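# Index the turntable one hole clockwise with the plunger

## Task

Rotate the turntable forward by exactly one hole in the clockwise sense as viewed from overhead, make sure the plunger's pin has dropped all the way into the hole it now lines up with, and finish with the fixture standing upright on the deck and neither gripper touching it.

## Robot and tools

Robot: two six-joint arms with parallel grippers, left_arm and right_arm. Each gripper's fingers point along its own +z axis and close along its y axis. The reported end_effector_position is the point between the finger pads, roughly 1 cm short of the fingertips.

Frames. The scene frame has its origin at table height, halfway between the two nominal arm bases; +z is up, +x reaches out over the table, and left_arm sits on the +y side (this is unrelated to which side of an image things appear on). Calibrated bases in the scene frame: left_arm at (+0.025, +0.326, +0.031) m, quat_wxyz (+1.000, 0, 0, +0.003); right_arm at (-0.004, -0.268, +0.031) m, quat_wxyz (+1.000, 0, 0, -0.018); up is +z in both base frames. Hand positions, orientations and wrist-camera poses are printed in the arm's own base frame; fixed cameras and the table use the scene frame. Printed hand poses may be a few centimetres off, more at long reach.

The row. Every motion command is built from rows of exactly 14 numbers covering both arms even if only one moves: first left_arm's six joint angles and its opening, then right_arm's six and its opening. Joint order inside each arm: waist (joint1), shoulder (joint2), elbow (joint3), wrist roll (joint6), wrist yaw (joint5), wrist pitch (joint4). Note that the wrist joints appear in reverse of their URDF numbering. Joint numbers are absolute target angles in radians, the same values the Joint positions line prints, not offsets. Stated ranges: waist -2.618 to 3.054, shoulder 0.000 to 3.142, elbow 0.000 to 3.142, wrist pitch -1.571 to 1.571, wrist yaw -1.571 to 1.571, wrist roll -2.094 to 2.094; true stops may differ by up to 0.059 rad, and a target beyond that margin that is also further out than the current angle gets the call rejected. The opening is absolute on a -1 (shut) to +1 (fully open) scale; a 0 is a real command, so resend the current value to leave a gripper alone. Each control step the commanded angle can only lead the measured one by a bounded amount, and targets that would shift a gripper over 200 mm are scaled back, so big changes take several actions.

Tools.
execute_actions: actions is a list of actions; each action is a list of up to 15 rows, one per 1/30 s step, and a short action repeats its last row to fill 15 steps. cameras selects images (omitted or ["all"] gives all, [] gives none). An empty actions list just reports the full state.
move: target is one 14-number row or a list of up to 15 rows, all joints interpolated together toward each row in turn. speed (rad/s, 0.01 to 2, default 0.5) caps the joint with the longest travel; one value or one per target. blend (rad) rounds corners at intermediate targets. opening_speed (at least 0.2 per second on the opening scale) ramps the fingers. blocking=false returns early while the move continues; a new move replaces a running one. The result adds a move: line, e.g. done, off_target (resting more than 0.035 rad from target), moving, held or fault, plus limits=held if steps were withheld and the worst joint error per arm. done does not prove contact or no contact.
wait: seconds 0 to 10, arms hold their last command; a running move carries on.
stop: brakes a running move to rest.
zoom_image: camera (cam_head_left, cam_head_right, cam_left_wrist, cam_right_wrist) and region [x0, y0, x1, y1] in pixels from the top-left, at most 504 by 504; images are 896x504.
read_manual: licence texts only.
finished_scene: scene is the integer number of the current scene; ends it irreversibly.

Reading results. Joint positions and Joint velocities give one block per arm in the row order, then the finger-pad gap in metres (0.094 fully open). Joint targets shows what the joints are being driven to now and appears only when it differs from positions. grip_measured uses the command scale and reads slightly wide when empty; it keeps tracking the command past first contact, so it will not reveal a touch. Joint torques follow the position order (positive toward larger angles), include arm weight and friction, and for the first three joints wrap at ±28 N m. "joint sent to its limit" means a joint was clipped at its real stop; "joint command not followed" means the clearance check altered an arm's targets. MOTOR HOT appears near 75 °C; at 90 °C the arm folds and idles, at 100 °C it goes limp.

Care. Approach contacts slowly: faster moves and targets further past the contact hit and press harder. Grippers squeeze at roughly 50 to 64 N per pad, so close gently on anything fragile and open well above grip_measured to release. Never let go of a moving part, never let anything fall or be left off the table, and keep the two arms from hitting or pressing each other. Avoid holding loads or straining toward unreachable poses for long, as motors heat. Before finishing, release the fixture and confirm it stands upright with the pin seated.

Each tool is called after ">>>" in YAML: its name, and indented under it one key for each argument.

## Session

>>> execute_actions:
  actions: []
  cameras: ["cam_head_left", "cam_head_right"]

>>> zoom_image:
  camera: "cam_head_left"
  region: [360, 225, 540, 385]

Scene clock: 0.00 s.
left_arm: end_effector_position=(+0.3789, +0.0005, +0.1416) grip_measured=+1.000 end_effector_quat_wxyz=(+0.682, -0.014, +0.730, +0.047) | right_arm: end_effector_position=(+0.3580, -0.0478, +0.1413) grip_measured=+1.000 end_effector_quat_wxyz=(+0.679, +0.114, +0.720, -0.089)
Joint names: [waist, shoulder, elbow, wrist roll, wrist yaw, wrist pitch]
Joint positions: left_arm=[-0.079 1.56 0.222 0.039 -0.166 1.272 0.094] | right_arm=[0.009 1.506 0.165 0.047 0.296 1.275 0.094]
Joint velocities: within noise
Joint torques (N m): no reading
Heat: left arm: 33 °C; right arm: 29 °C.
Joint targets: left_arm=[-0.079 1.557 0.225 0.038 -0.166 1.267] | right_arm=[0.009 1.502 0.169 0.046 0.296 1.270]
Tool commands: left_gripper/opening=+1.0 right_gripper/opening=+1.0
Images, in order (width x height): cam_head_left 896x504, cam_head_right 896x504.

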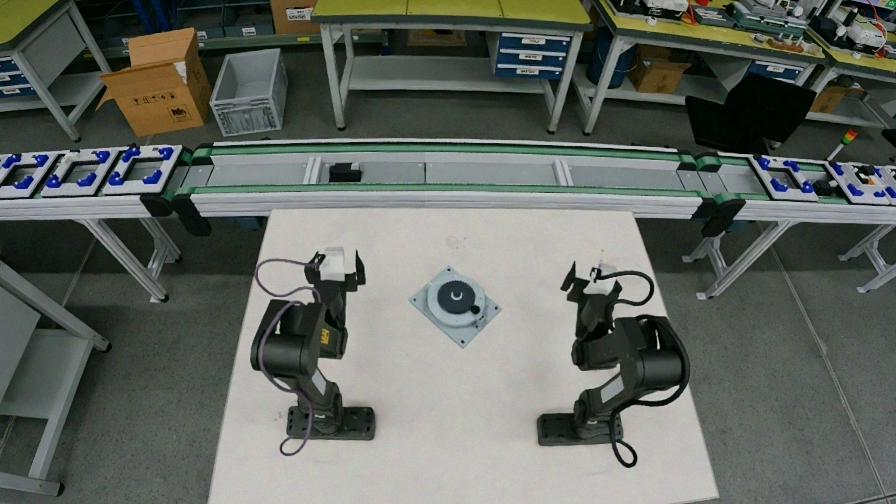

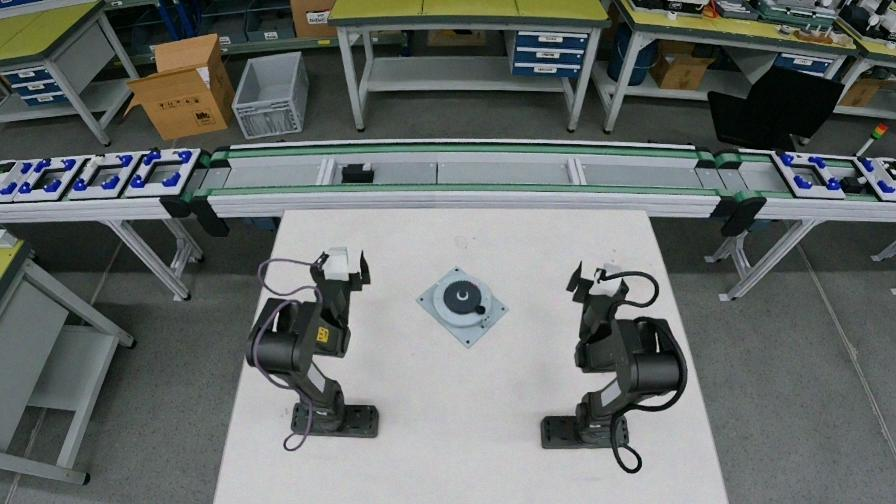

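Scaled by 2.800 from the camera's 896x504 image, which has a finer 1280x720 frame.

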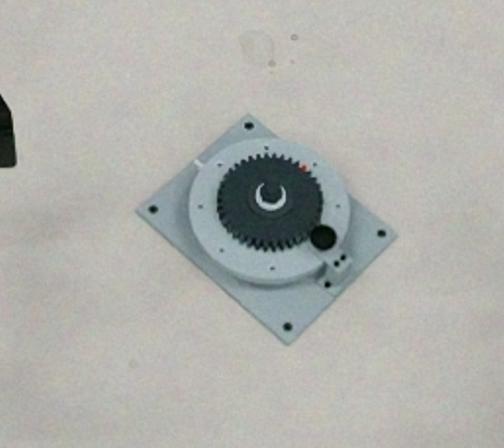

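>>> move:
  target:
    - [-0.5,1.8,1.6,-1.2,0,-0.9,0.3,0.5,1.49,0.16,0,0,1.0,0.3]
    - [-0.72,2.342,2.212,-1.8,0,-1.449,0.3,0.672,1.445,0.17,0,0,0.88,0.3]
  speed: 0.9
  blend: 0.2

Scene clock: 50.63 s.
left_arm: end_effector_position=(+0.3398, -0.2998, +0.0889) grip_measured=+0.301 end_effector_quat_wxyz=(+0.000, -0.507, +0.862, -0.004) | right_arm: end_effector_position=(+0.2714, +0.2116, +0.0634) grip_measured=+0.302 end_effector_quat_wxyz=(+0.521, -0.266, +0.791, +0.179)
Joint positions: left_arm=[-0.724 2.323 2.186 -1.789 0.002 -1.426 0.061] | right_arm=[0.663 1.466 0.165 0.01 0.008 0.896 0.061]
Joint torques (N m): left_arm=[0.34 -11.7 7.2 -0.09 -0.03 0.15] | right_arm=[0.77 -5.5 6.32 -0.07 -0.1 1.59]
Heat: left arm: 34 °C; right arm: 34 °C.
Joint targets: left_arm=[-0.720 2.342 2.212 -1.800 0.000 -1.449] | right_arm=[0.672 1.445 0.170 0.000 0.000 0.880]
move: done

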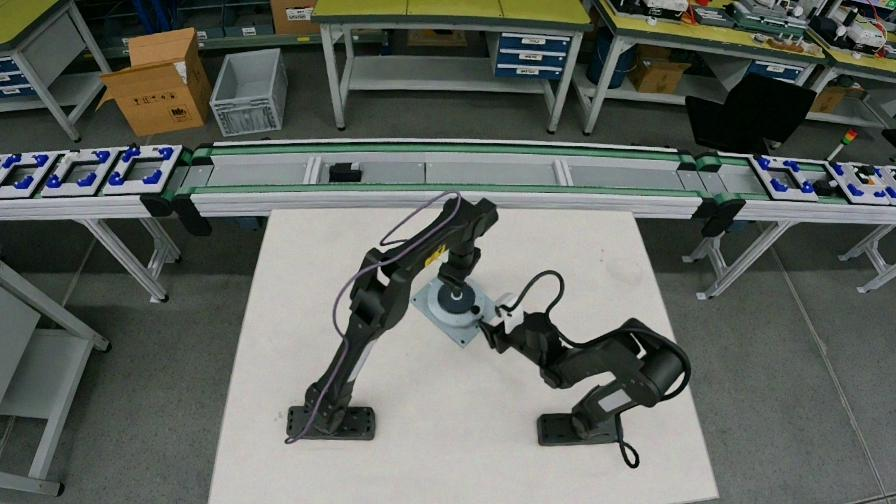

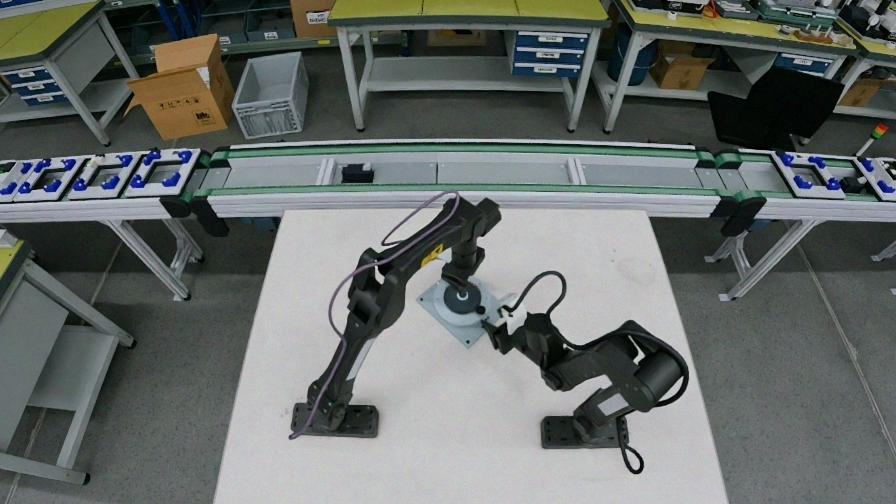

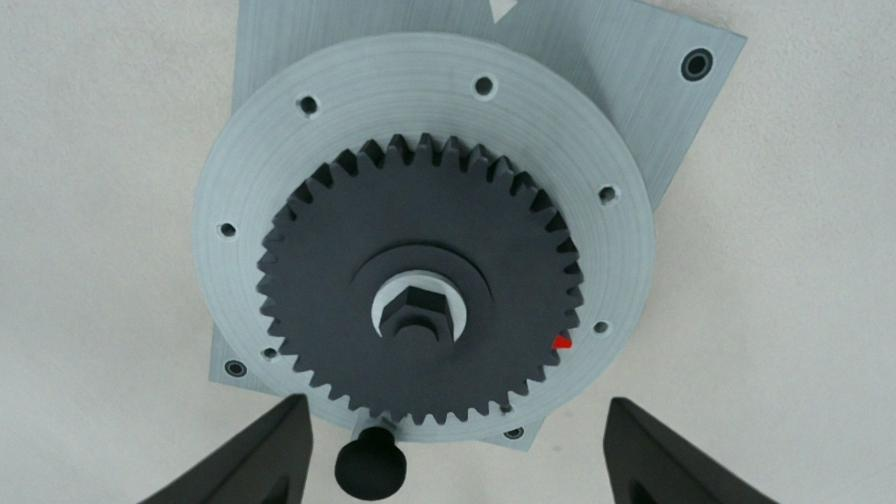

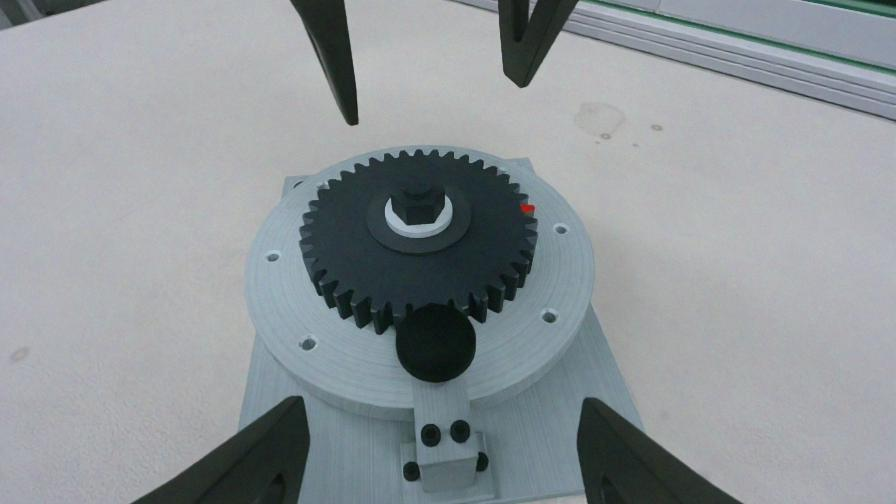

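>>> zoom_image:
  camera: "cam_left_wrist"
  region: [365, 260, 475, 370]

Scaled by 4.582 from the camera's 896x504 image, which has a finer 1280x720 frame.

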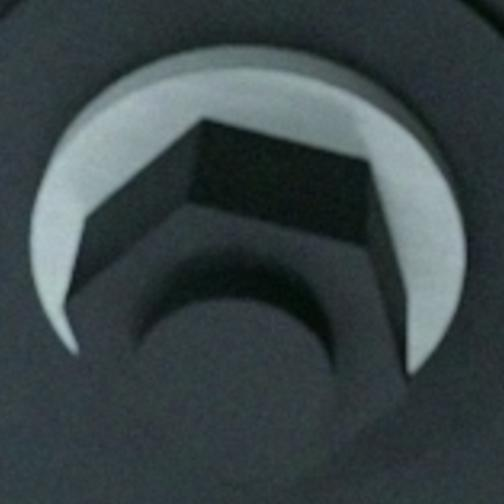

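>>> move:
  target: [-0.742,2.245,1.943,-1.975,0,-1.233,0.1,0.678,1.68,0.245,0,0,1.035,0.3]
  speed: 0.4
  cameras: ["cam_left_wrist","cam_right_wrist"]

>>> zoom_image:
  camera: "cam_left_wrist"
  region: [360, 350, 560, 504]

>>> zoom_image:
  camera: "cam_right_wrist"
  region: [320, 180, 480, 320]

Scene clock: 98.73 s.
left_arm: end_effector_position=(+0.3303, -0.2982, +0.0492) grip_measured=+0.101 end_effector_quat_wxyz=(-0.001, -0.576, +0.817, -0.003) | right_arm: end_effector_position=(+0.2871, +0.2259, +0.0478) grip_measured=+0.302 end_effector_quat_wxyz=(+0.519, -0.268, +0.792, +0.179)
Joint positions: left_arm=[-0.736 2.283 1.96 -1.964 0.002 -1.243 0.052] | right_arm=[0.668 1.666 0.229 0.009 0.008 1.028 0.061]
Joint torques (N m): left_arm=[-0.51 -16.85 3.92 -0.1 -0.02 0.53] | right_arm=[0.91 -3.96 6.58 -0.07 -0.1 1.8]
Joint targets: left_arm=[-0.742 2.245 1.943 -1.975 0.000 -1.233] | right_arm=[0.678 1.680 0.245 0.000 0.000 1.035]
move: off_target (left_arm); left_arm: the shoulder is farthest, 0.038 rad from its target
Images, in order: cam_left_wrist, cam_right_wrist.

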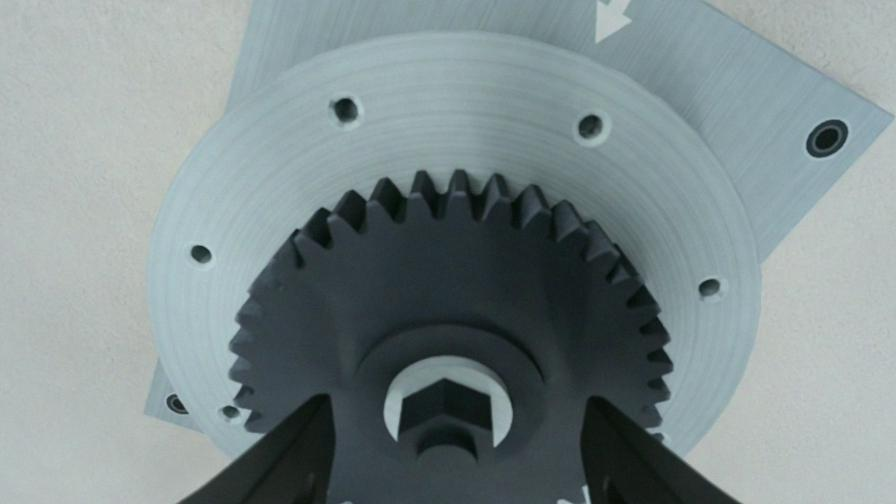

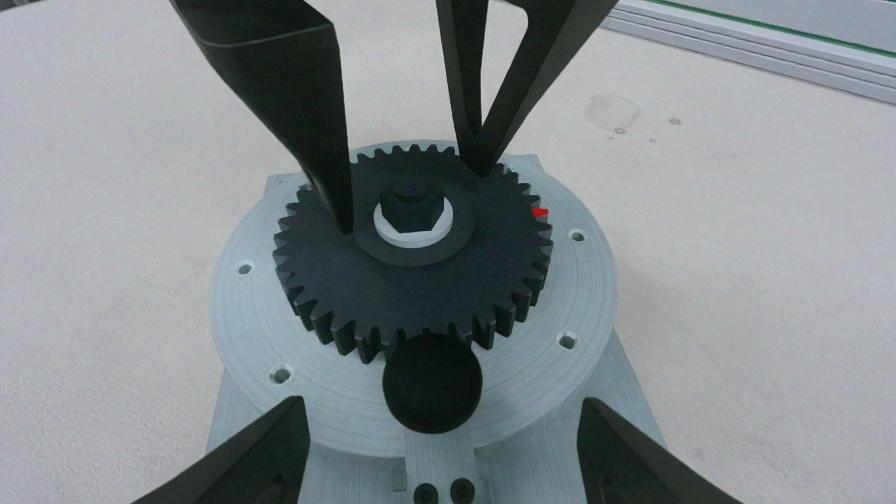

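Scaled by 2.520 from the camera's 896x504 image, which has a finer 1280x720 frame.

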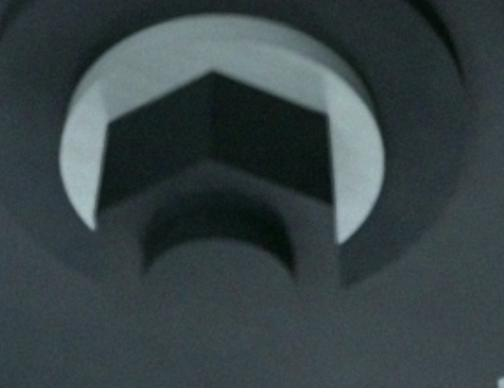

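Scaled by 3.150 from the camera's 896x504 image, which has a finer 1280x720 frame.

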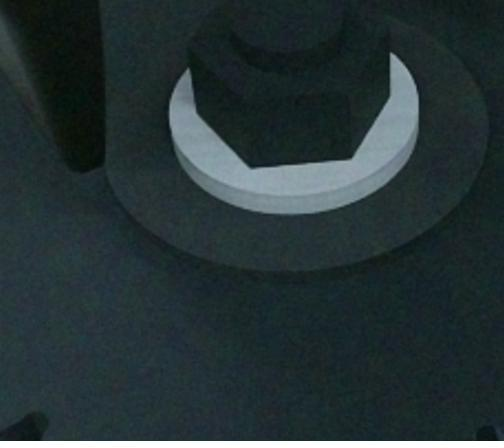

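>>> move:
  target: [-0.751,2.26,1.932,-2.008,0,-1.222,0.1,0.685,1.873,0.318,0,0,1.178,0.3]
  speed: 0.25
  cameras: ["cam_left_wrist","cam_right_wrist"]

>>> zoom_image:
  camera: "cam_right_wrist"
  region: [250, 104, 650, 504]

Scene clock: 131.83 s.
left_arm: end_effector_position=(+0.3278, -0.3008, +0.0465) grip_measured=+0.101 end_effector_quat_wxyz=(-0.001, -0.587, +0.810, -0.003) | right_arm: end_effector_position=(+0.3044, +0.2434, +0.0358) grip_measured=+0.302 end_effector_quat_wxyz=(+0.529, -0.269, +0.783, +0.185)
Joint positions: left_arm=[-0.744 2.283 1.949 -1.997 0.002 -1.231 0.052] | right_arm=[0.676 1.856 0.304 0.009 0.008 1.171 0.061]
Joint torques (N m): left_arm=[-0.59 -15.34 3.95 -0.12 -0.03 0.51] | right_arm=[0.87 -4.93 5.67 -0.07 -0.09 1.8]
Heat: left arm: 44 °C; right arm: 36 °C.
Joint targets: left_arm=[-0.751 2.260 1.932 -2.008 0.000 -1.222] | right_arm=[0.685 1.873 0.318 0.000 0.000 1.178]
move: done
Images, in order: cam_left_wrist, cam_right_wrist.

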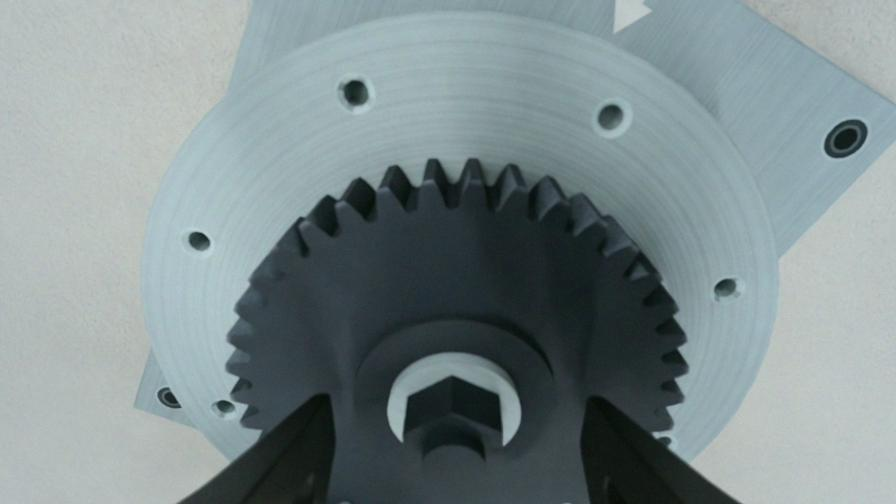

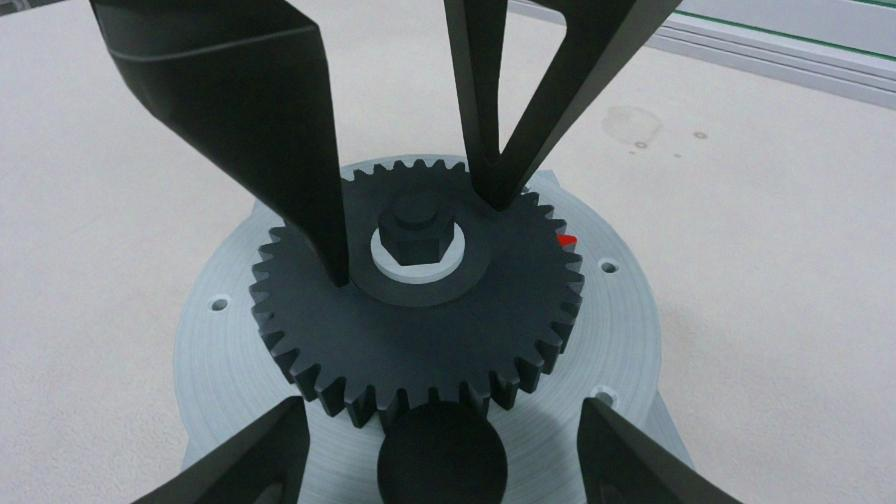

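Scaled by 1.260 from the camera's 896x504 image, which has a finer 1280x720 frame.

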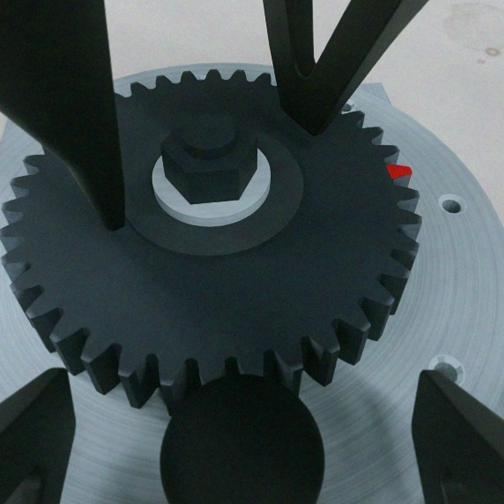

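>>> move:
  target: [-0.751,2.26,1.932,-2.008,0,-1.222,-0.9,0.685,1.873,0.318,0,0,1.178,-1]
  opening_speed: 0.4
  cameras: ["cam_left_wrist","cam_right_wrist"]

Scene clock: 141.03 s.
left_arm: end_effector_position=(+0.3274, -0.3006, +0.0465) grip_measured=-0.630 end_effector_quat_wxyz=(-0.001, -0.589, +0.808, -0.002) | right_arm: end_effector_position=(+0.3044, +0.2434, +0.0361) grip_measured=-0.494 end_effector_quat_wxyz=(+0.530, -0.269, +0.783, +0.185)
Joint positions: left_arm=[-0.744 2.283 1.949 -2.003 0.003 -1.233 0.017] | right_arm=[0.676 1.856 0.304 0.009 0.008 1.172 0.024]
Joint torques (N m): left_arm=[-0.62 -15.36 3.92 -0.03 -0.02 0.53] | right_arm=[0.84 -4.89 5.7 -0.07 -0.09 1.79]
Joint targets: left_arm=[-0.751 2.260 1.932 -2.008 0.000 -1.222] | right_arm=[0.685 1.873 0.318 0.000 0.000 1.178]
move: done
Images, in order: cam_left_wrist, cam_right_wrist.

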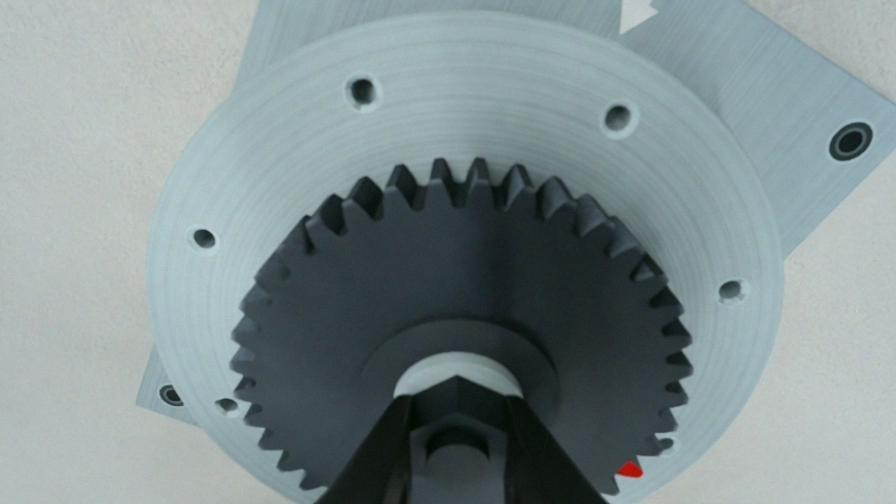

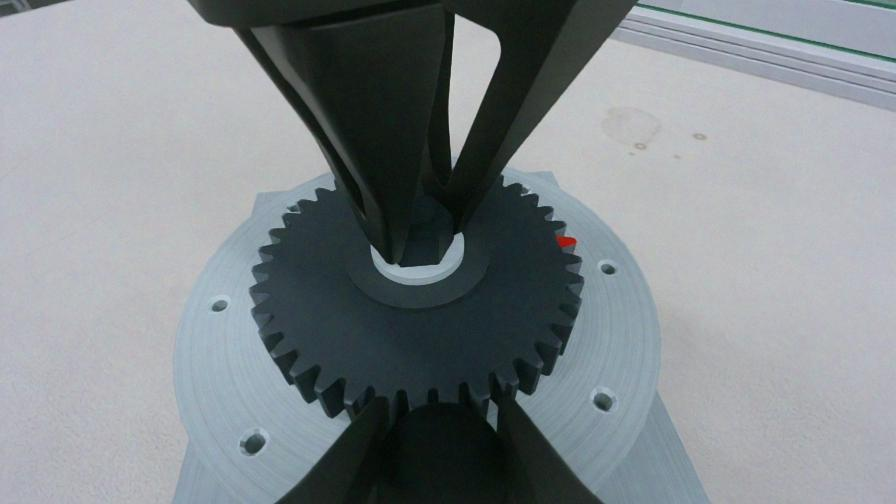

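>>> move:
  target: [-0.751,2.26,1.932,-2.008,0,-1.222,-0.9,0.685,1.77,0.318,0,0,1.38,-1]
  speed: 0.2
  cameras: ["cam_right_wrist"]

Scene clock: 150.50 s.
left_arm: end_effector_position=(+0.3274, -0.3006, +0.0465) grip_measured=-0.630 end_effector_quat_wxyz=(-0.001, -0.589, +0.808, -0.002) | right_arm: end_effector_position=(+0.3051, +0.2440, +0.0411) grip_measured=-0.494 end_effector_quat_wxyz=(+0.536, -0.267, +0.778, +0.187)
Joint positions: left_arm=[-0.744 2.283 1.949 -2.003 0.003 -1.233 0.017] | right_arm=[0.676 1.847 0.302 0.008 0.008 1.182 0.024]
Joint torques (N m): left_arm=[-0.65 -15.32 3.89 -0.05 -0.03 0.54] | right_arm=[0.83 -12.4 5.96 -0.06 -0.09 3.56]
Joint targets: left_arm=[-0.751 2.260 1.932 -2.008 0.000 -1.222] | right_arm=[0.685 1.770 0.318 0.000 0.000 1.380]
move: off_target (right_arm); right_arm: the wrist pitch is farthest, 0.198 rad from its target
Images, in order: cam_right_wrist.

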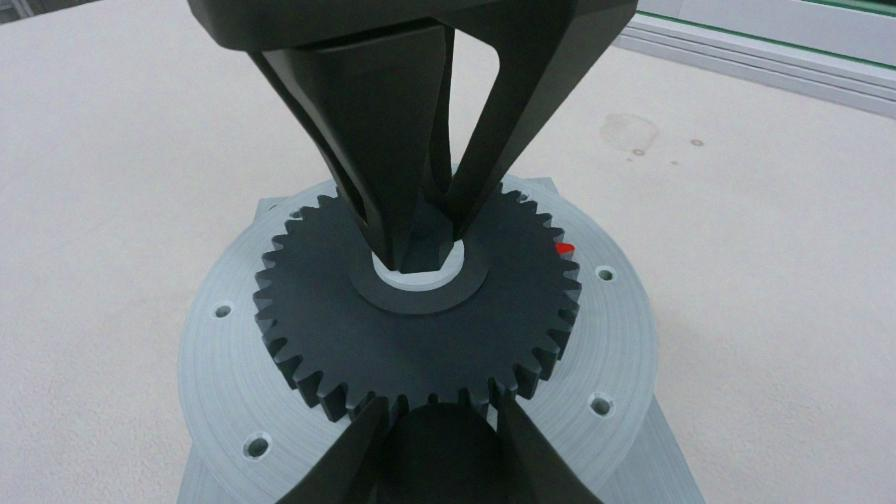

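>>> move:
  target:
    - [-0.751,2.26,1.932,-2.008,0,-1.222,-0.9,0.685,1.765,0.318,0,0,1.43,-1]
    - [-0.751,2.26,1.932,-1.2,0,-1.222,-0.9,0.685,1.765,0.318,0,0,1.43,-1]
  speed: 0.25
  blend: 0.02
  cameras: ["cam_left_wrist","cam_right_wrist"]

Scene clock: 165.70 s.
left_arm: end_effector_position=(+0.3276, -0.3011, +0.0465) grip_measured=-0.630 end_effector_quat_wxyz=(+0.000, -0.234, +0.972, -0.004) | right_arm: end_effector_position=(+0.3052, +0.2441, +0.0430) grip_measured=-0.494 end_effector_quat_wxyz=(+0.539, -0.267, +0.776, +0.188)
Joint positions: left_arm=[-0.744 2.283 1.949 -1.216 0.005 -1.231 0.017] | right_arm=[0.676 1.846 0.3 0.008 0.008 1.192 0.024]
Joint torques (N m): left_arm=[-0.64 -15.31 3.9 0.21 -0.04 0.52] | right_arm=[0.85 -12.64 6.19 -0.07 -0.1 3.92]
Heat: left arm: 45 °C; right arm: 48 °C.
Joint targets: left_arm=[-0.751 2.260 1.932 -1.200 0.000 -1.222] | right_arm=[0.685 1.765 0.318 0.000 0.000 1.430]
move: off_target (right_arm); right_arm: the wrist pitch is farthest, 0.238 rad from its target
Images, in order: cam_left_wrist, cam_right_wrist.

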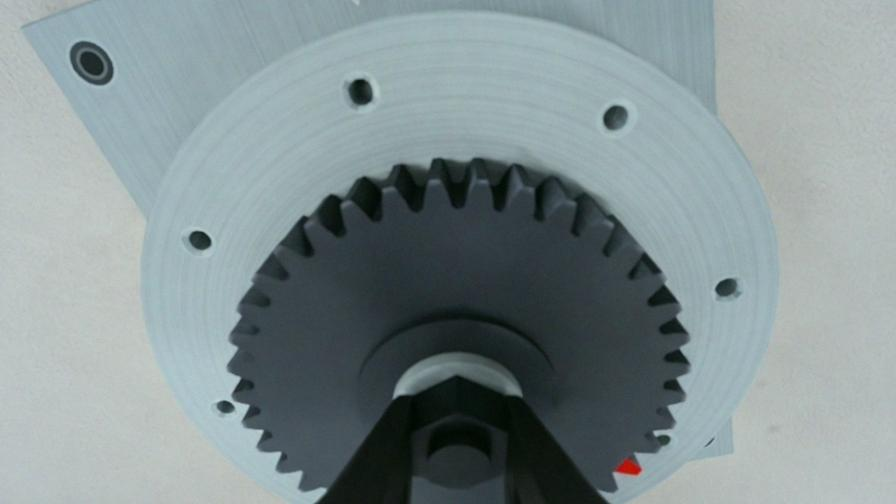

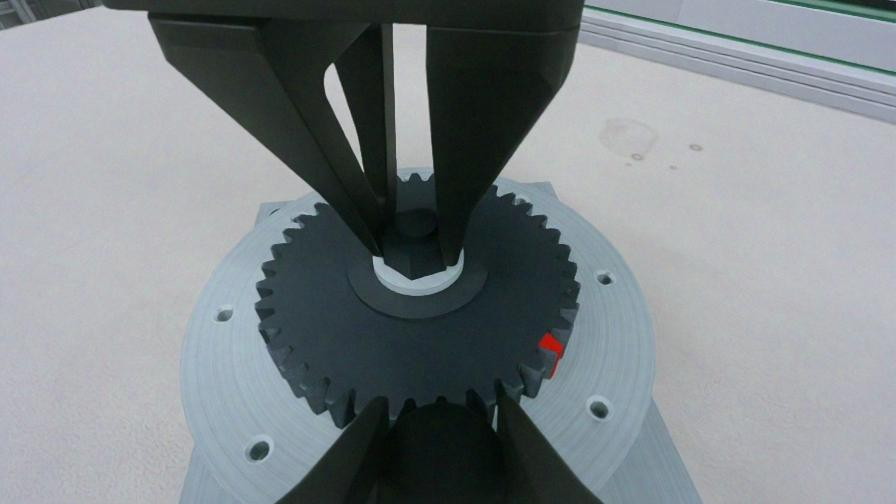

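>>> move:
  target:
    - [-0.751,2.26,1.932,-1.19,0,-1.222,-0.9,0.685,1.765,0.318,0,0,1.43,-1]
    - [-0.751,2.26,1.932,-1.19,0,-1.222,-0.9,0.685,1.86,0.315,0,0,1.15,-1]
  speed: 0.2
  cameras: ["cam_right_wrist"]

Scene clock: 174.17 s.
left_arm: end_effector_position=(+0.3276, -0.3011, +0.0465) grip_measured=-0.630 end_effector_quat_wxyz=(+0.000, -0.229, +0.973, -0.004) | right_arm: end_effector_position=(+0.3043, +0.2433, +0.0362) grip_measured=-0.494 end_effector_quat_wxyz=(+0.527, -0.270, +0.784, +0.184)
Joint positions: left_arm=[-0.744 2.283 1.949 -1.206 0.005 -1.231 0.017] | right_arm=[0.676 1.846 0.306 0.008 0.008 1.154 0.024]
Joint torques (N m): left_arm=[-0.65 -15.32 3.86 0.19 -0.06 0.51] | right_arm=[0.81 -5.11 5.29 -0.06 -0.09 1.7]
Joint targets: left_arm=[-0.751 2.260 1.932 -1.190 0.000 -1.222] | right_arm=[0.685 1.860 0.315 0.000 0.000 1.150]
move: done
Images, in order: cam_right_wrist.

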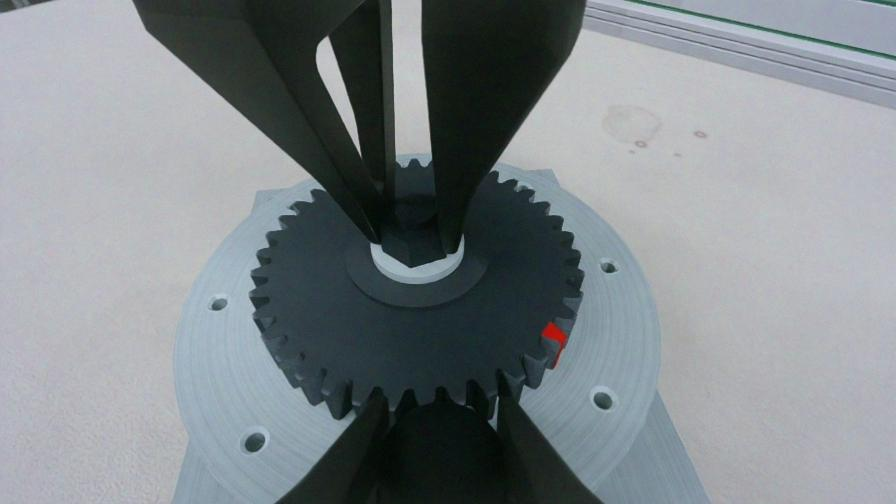

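>>> move:
  target:
    - [-0.751,2.26,1.932,-1.19,0,-1.222,0.1,0.685,1.86,0.315,0,0,1.15,0.2]
    - [-0.751,2.25,2.16,-1.19,0,-1.44,0.1,0.675,1.43,0.17,0,0,0.89,0.2]
  speed: 0.4
  opening_speed: 0.8
  cameras: ["cam_left_wrist","cam_right_wrist"]

>>> zoom_image:
  camera: "cam_right_wrist"
  region: [330, 250, 530, 450]

Scene clock: 189.07 s.
left_arm: end_effector_position=(+0.3271, -0.3007, +0.0934) grip_measured=+0.099 end_effector_quat_wxyz=(-0.001, -0.226, +0.974, -0.003) | right_arm: end_effector_position=(+0.2736, +0.2187, +0.0763) grip_measured=+0.198 end_effector_quat_wxyz=(+0.536, -0.268, +0.778, +0.187)
Joint positions: left_arm=[-0.744 2.283 2.135 -1.2 0.005 -1.42 0.052] | right_arm=[0.676 1.448 0.18 0.008 0.008 0.906 0.056]
Joint torques (N m): left_arm=[-0.64 -16.28 7.1 0.13 -0.05 0.18] | right_arm=[-0.12 -5.31 5.22 -0.05 -0.1 1.62]
Heat: left arm: 45 °C; right arm: 42 °C.
Joint targets: left_arm=[-0.751 2.250 2.160 -1.190 0.000 -1.440] | right_arm=[0.675 1.430 0.170 0.000 0.000 0.890]
move: done
Images, in order: cam_left_wrist, cam_right_wrist.

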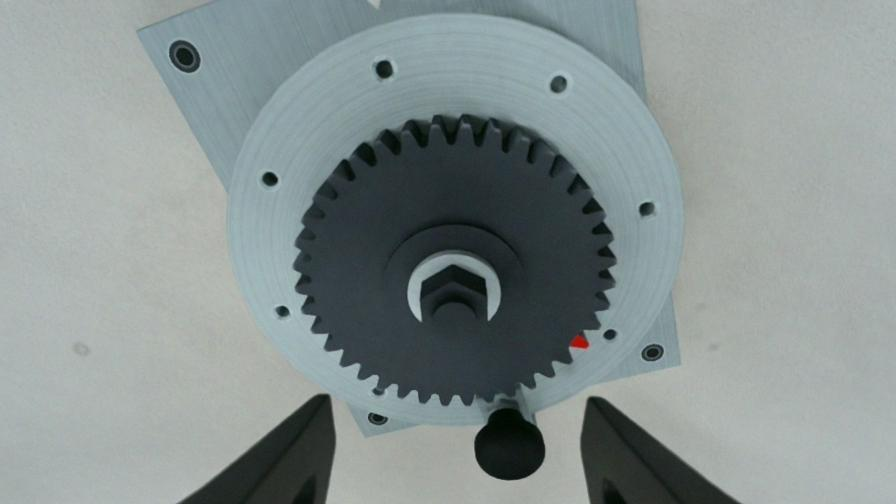

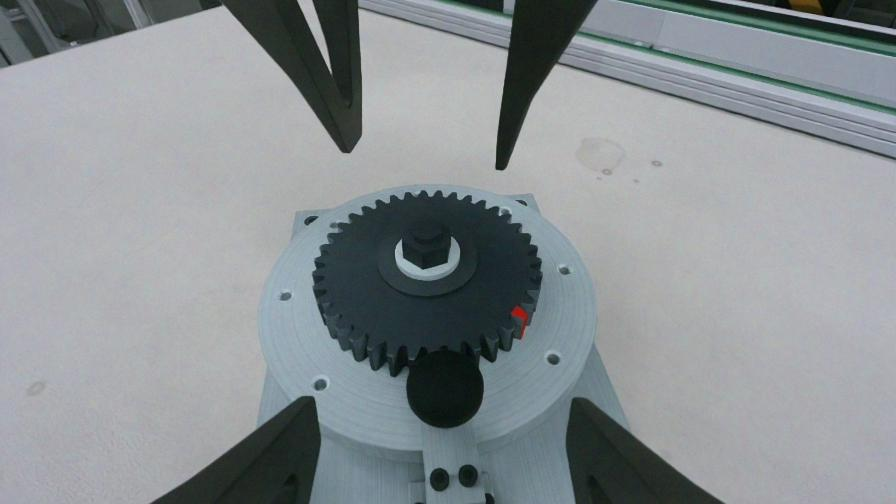

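Scaled by 2.520 from the camera's 896x504 image, which has a finer 1280x720 frame.

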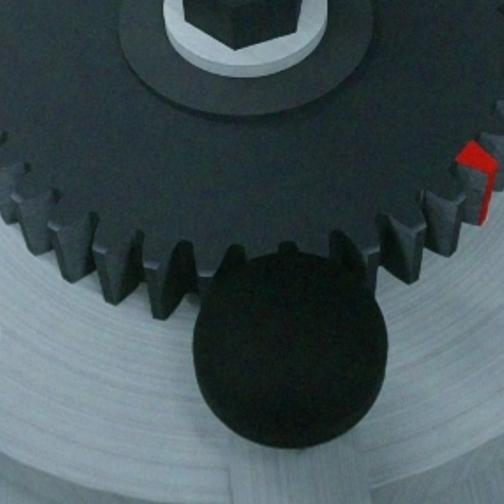

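>>> finished_scene:
  scene: 2

The scene is finished: the task was done.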